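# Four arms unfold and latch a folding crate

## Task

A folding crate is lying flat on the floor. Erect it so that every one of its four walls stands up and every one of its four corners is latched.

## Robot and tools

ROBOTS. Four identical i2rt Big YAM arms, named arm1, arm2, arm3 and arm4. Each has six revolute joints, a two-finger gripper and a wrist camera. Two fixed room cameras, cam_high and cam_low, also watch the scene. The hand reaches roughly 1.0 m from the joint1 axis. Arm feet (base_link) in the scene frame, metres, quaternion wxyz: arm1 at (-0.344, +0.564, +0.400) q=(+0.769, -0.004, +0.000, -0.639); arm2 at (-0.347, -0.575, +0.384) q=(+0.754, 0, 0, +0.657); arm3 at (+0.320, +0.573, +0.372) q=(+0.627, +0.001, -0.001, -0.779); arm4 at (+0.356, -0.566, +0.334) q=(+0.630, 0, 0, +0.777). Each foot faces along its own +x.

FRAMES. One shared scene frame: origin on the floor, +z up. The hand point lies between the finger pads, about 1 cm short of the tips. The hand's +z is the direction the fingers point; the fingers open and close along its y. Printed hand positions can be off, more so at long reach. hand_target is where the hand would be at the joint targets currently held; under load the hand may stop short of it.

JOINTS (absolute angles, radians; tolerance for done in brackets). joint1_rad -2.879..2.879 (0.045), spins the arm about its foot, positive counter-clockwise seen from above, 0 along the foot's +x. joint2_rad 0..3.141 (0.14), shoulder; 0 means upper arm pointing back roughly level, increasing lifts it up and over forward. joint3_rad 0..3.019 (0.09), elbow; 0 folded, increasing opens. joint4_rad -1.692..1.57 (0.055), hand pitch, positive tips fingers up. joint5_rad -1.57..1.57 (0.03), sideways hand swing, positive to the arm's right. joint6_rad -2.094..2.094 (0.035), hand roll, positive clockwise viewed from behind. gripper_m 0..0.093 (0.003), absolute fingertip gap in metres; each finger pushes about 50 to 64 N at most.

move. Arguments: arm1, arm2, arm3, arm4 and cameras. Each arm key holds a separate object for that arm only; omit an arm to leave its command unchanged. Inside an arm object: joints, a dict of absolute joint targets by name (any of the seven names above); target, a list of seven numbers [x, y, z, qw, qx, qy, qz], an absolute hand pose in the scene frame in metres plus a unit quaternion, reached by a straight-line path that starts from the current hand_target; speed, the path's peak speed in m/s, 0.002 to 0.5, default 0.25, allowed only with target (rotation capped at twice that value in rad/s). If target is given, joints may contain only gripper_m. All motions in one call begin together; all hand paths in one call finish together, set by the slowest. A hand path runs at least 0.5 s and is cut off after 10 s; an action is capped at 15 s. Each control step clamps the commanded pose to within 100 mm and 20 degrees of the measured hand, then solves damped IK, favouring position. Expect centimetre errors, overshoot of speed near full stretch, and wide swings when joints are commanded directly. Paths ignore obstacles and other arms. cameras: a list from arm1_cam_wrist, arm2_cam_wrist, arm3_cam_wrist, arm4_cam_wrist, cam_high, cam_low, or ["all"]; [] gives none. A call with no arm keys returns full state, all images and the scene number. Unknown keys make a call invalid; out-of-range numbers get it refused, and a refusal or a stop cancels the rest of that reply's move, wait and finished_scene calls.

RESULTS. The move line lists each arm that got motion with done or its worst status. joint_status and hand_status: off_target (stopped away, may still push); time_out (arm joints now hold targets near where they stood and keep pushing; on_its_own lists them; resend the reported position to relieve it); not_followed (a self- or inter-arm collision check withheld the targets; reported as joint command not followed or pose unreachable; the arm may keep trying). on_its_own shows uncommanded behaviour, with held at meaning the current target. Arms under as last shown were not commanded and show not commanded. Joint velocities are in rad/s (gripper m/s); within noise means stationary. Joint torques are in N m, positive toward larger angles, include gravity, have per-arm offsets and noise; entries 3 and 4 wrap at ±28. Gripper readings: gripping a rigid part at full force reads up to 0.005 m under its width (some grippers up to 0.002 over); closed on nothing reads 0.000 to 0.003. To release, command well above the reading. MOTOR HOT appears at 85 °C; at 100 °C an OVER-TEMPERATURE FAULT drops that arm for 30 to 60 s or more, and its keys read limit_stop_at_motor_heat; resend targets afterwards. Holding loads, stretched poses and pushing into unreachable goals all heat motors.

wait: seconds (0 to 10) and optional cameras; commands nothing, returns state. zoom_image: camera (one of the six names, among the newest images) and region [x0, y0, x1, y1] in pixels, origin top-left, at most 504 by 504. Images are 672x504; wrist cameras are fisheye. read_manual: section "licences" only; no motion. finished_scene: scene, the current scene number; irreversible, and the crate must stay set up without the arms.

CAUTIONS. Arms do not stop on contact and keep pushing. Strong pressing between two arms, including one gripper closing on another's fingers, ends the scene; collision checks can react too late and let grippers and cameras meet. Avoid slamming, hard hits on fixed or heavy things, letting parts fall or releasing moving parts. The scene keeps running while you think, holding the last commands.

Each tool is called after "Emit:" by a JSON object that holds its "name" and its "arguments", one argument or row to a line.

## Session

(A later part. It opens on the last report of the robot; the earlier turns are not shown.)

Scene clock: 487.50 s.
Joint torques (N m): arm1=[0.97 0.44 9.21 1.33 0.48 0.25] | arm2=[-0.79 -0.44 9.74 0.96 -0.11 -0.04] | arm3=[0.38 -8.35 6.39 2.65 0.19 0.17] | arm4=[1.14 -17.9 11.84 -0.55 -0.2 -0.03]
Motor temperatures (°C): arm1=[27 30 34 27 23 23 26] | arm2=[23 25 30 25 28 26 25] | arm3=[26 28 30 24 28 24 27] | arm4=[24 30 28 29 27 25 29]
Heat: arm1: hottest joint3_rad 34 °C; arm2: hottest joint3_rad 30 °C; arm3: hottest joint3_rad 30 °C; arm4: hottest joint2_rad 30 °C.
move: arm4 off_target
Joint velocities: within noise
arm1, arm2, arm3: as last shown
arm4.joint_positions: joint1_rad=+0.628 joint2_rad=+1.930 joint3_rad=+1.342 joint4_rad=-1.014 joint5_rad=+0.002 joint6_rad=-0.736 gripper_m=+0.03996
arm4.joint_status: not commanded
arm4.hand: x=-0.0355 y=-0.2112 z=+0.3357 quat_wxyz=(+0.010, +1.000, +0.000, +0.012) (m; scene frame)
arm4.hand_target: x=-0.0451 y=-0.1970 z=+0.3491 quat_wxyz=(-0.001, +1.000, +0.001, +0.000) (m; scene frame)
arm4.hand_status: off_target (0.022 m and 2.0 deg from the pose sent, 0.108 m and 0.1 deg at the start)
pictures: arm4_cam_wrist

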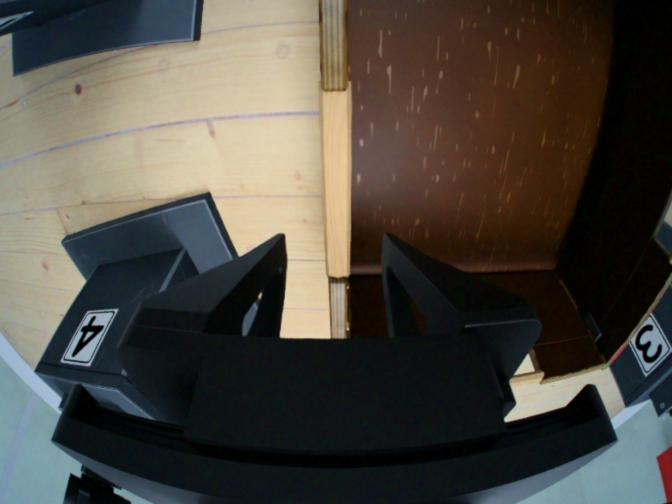

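Emit:
{"name": "move", "arguments": {
  "arm4": {"target": [0.10, -0.28, 0.48, 0.2706, -0.6533, 0.6533, 0.2706], "speed": 0.25},
  "cameras": ["cam_high", "cam_low"]
}}

Emit:
{"name": "zoom_image", "arguments": {
  "camera": "cam_high",
  "region": [250, 215, 290, 275]
}}

Emit:
{"name": "zoom_image", "arguments": {
  "camera": "cam_high",
  "region": [365, 205, 425, 275]
}}

Emit:
{"name": "zoom_image", "arguments": {
  "camera": "cam_low",
  "region": [215, 180, 475, 370]
}}

Emit:
{"name": "zoom_image", "arguments": {
  "camera": "cam_high",
  "region": [240, 320, 430, 420]
}}

Scene clock: 493.37 s.
Joint torques (N m): arm1=[0.79 0.62 9.1 1.39 0.49 0.21] | arm2=[-0.73 -0.44 9.74 0.98 -0.11 -0.05] | arm3=[0.44 -7.82 6.46 2.58 0.14 0.12] | arm4=[2.67 -6.89 9.25 0.44 0.38 0.27]
Motor temperatures (°C): arm1=[27 30 34 27 23 23 26] | arm2=[23 25 30 25 28 26 25] | arm3=[26 28 31 24 28 24 27] | arm4=[24 30 29 29 27 25 29]
Heat: arm1: hottest joint3_rad 34 °C; arm2: hottest joint3_rad 30 °C; arm3: hottest joint3_rad 31 °C; arm4: hottest joint2_rad 30 °C.
move: arm4 done
Joint velocities: within noise
arm1, arm2, arm3: as last shown
arm4.joint_positions: joint1_rad=+0.800 joint2_rad=+1.151 joint3_rad=+0.696 joint4_rad=-0.611 joint5_rad=+0.636 joint6_rad=+0.823 gripper_m=+0.03996
arm4.joint_status: not commanded
arm4.hand: x=+0.0933 y=-0.2776 z=+0.4833 quat_wxyz=(-0.269, +0.658, -0.648, -0.275) (m; scene frame)
arm4.hand_target: x=+0.0953 y=-0.2817 z=+0.4802 quat_wxyz=(-0.268, +0.656, -0.651, -0.272) (m; scene frame)
arm4.hand_status: done (0.008 m and 0.9 deg from the pose sent, 0.210 m and 99.3 deg at the start)
pictures: cam_high, cam_low

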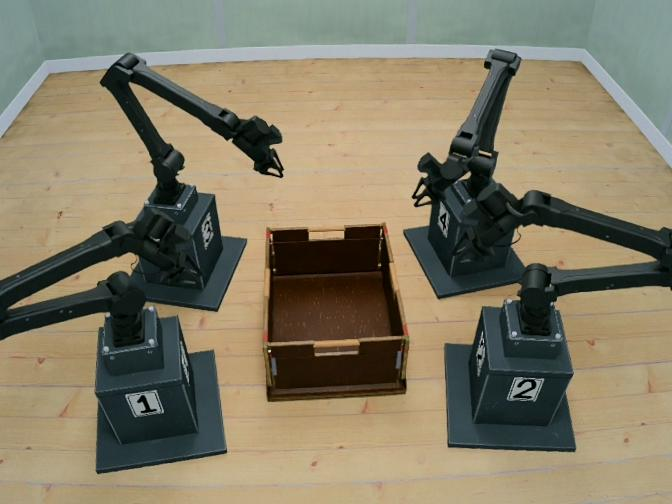

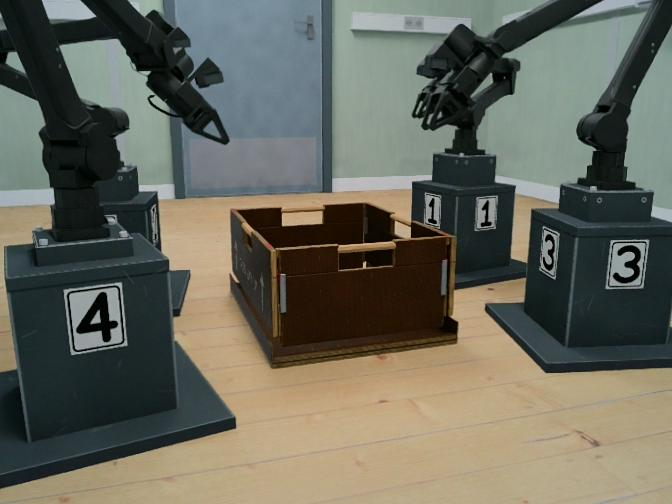

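Scaled by 8.400 from the camera's 672x504 image, which has a finer 960x720 frame.

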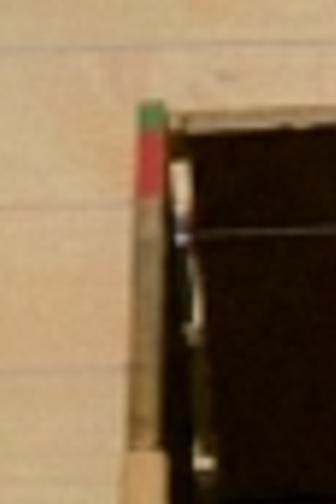

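Scaled by 7.200 from the camera's 672x504 image, which has a finer 960x720 frame.

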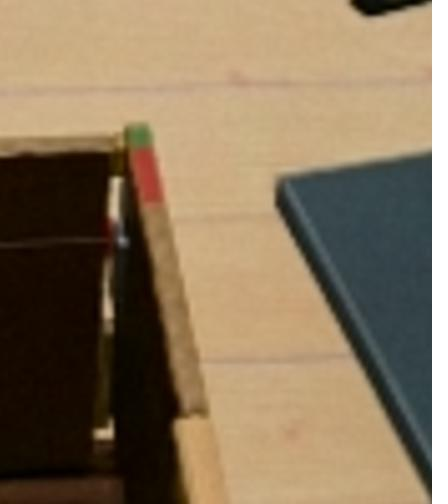

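Scaled by 1.938 from the camera's 672x504 image, which has a finer 960x720 frame.

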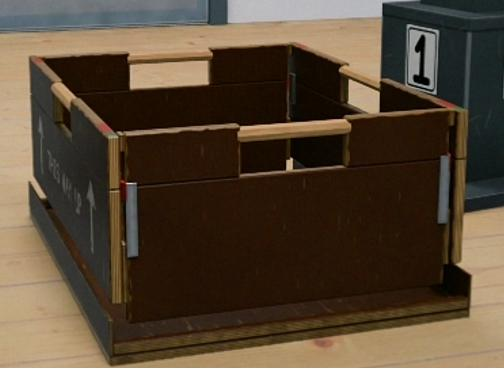

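Scaled by 2.653 from the camera's 672x504 image, which has a finer 960x720 frame.

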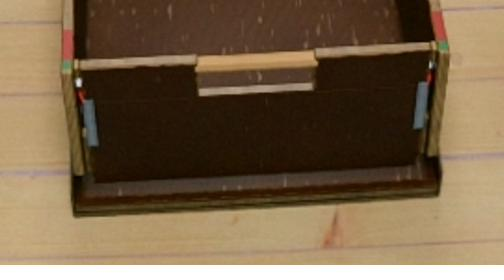

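Emit:
{"name": "zoom_image", "arguments": {
  "camera": "cam_low",
  "region": [250, 230, 310, 300]
}}

Emit:
{"name": "zoom_image", "arguments": {
  "camera": "cam_low",
  "region": [420, 220, 480, 290]
}}

Emit:
{"name": "zoom_image", "arguments": {
  "camera": "cam_high",
  "region": [255, 320, 305, 370]
}}

Emit:
{"name": "zoom_image", "arguments": {
  "camera": "cam_high",
  "region": [375, 320, 425, 370]
}}

Scaled by 7.200 from the camera's 672x504 image, which has a finer 960x720 frame.

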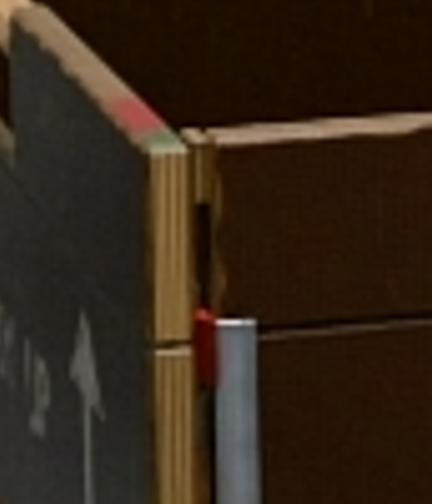

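Scaled by 7.200 from the camera's 672x504 image, which has a finer 960x720 frame.

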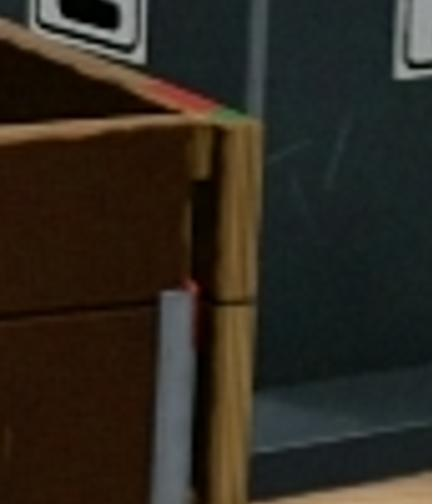

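Scaled by 10.080 from the camera's 672x504 image, which has a finer 960x720 frame.

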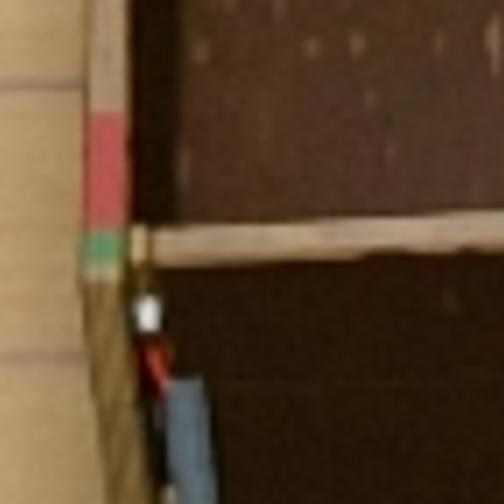

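Scaled by 10.080 from the camera's 672x504 image, which has a finer 960x720 frame.

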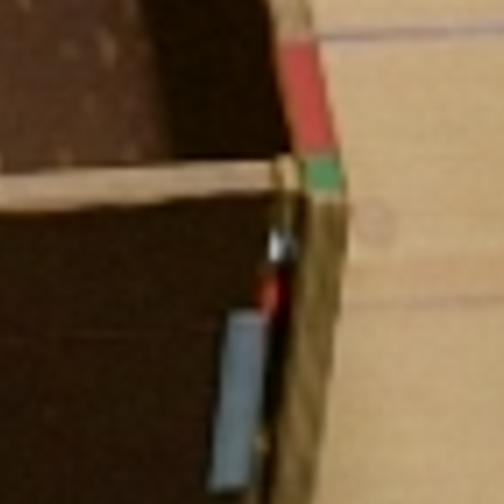

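Emit:
{"name": "finished_scene", "arguments": {
  "scene": 1
}}

The scene is finished: the task was done.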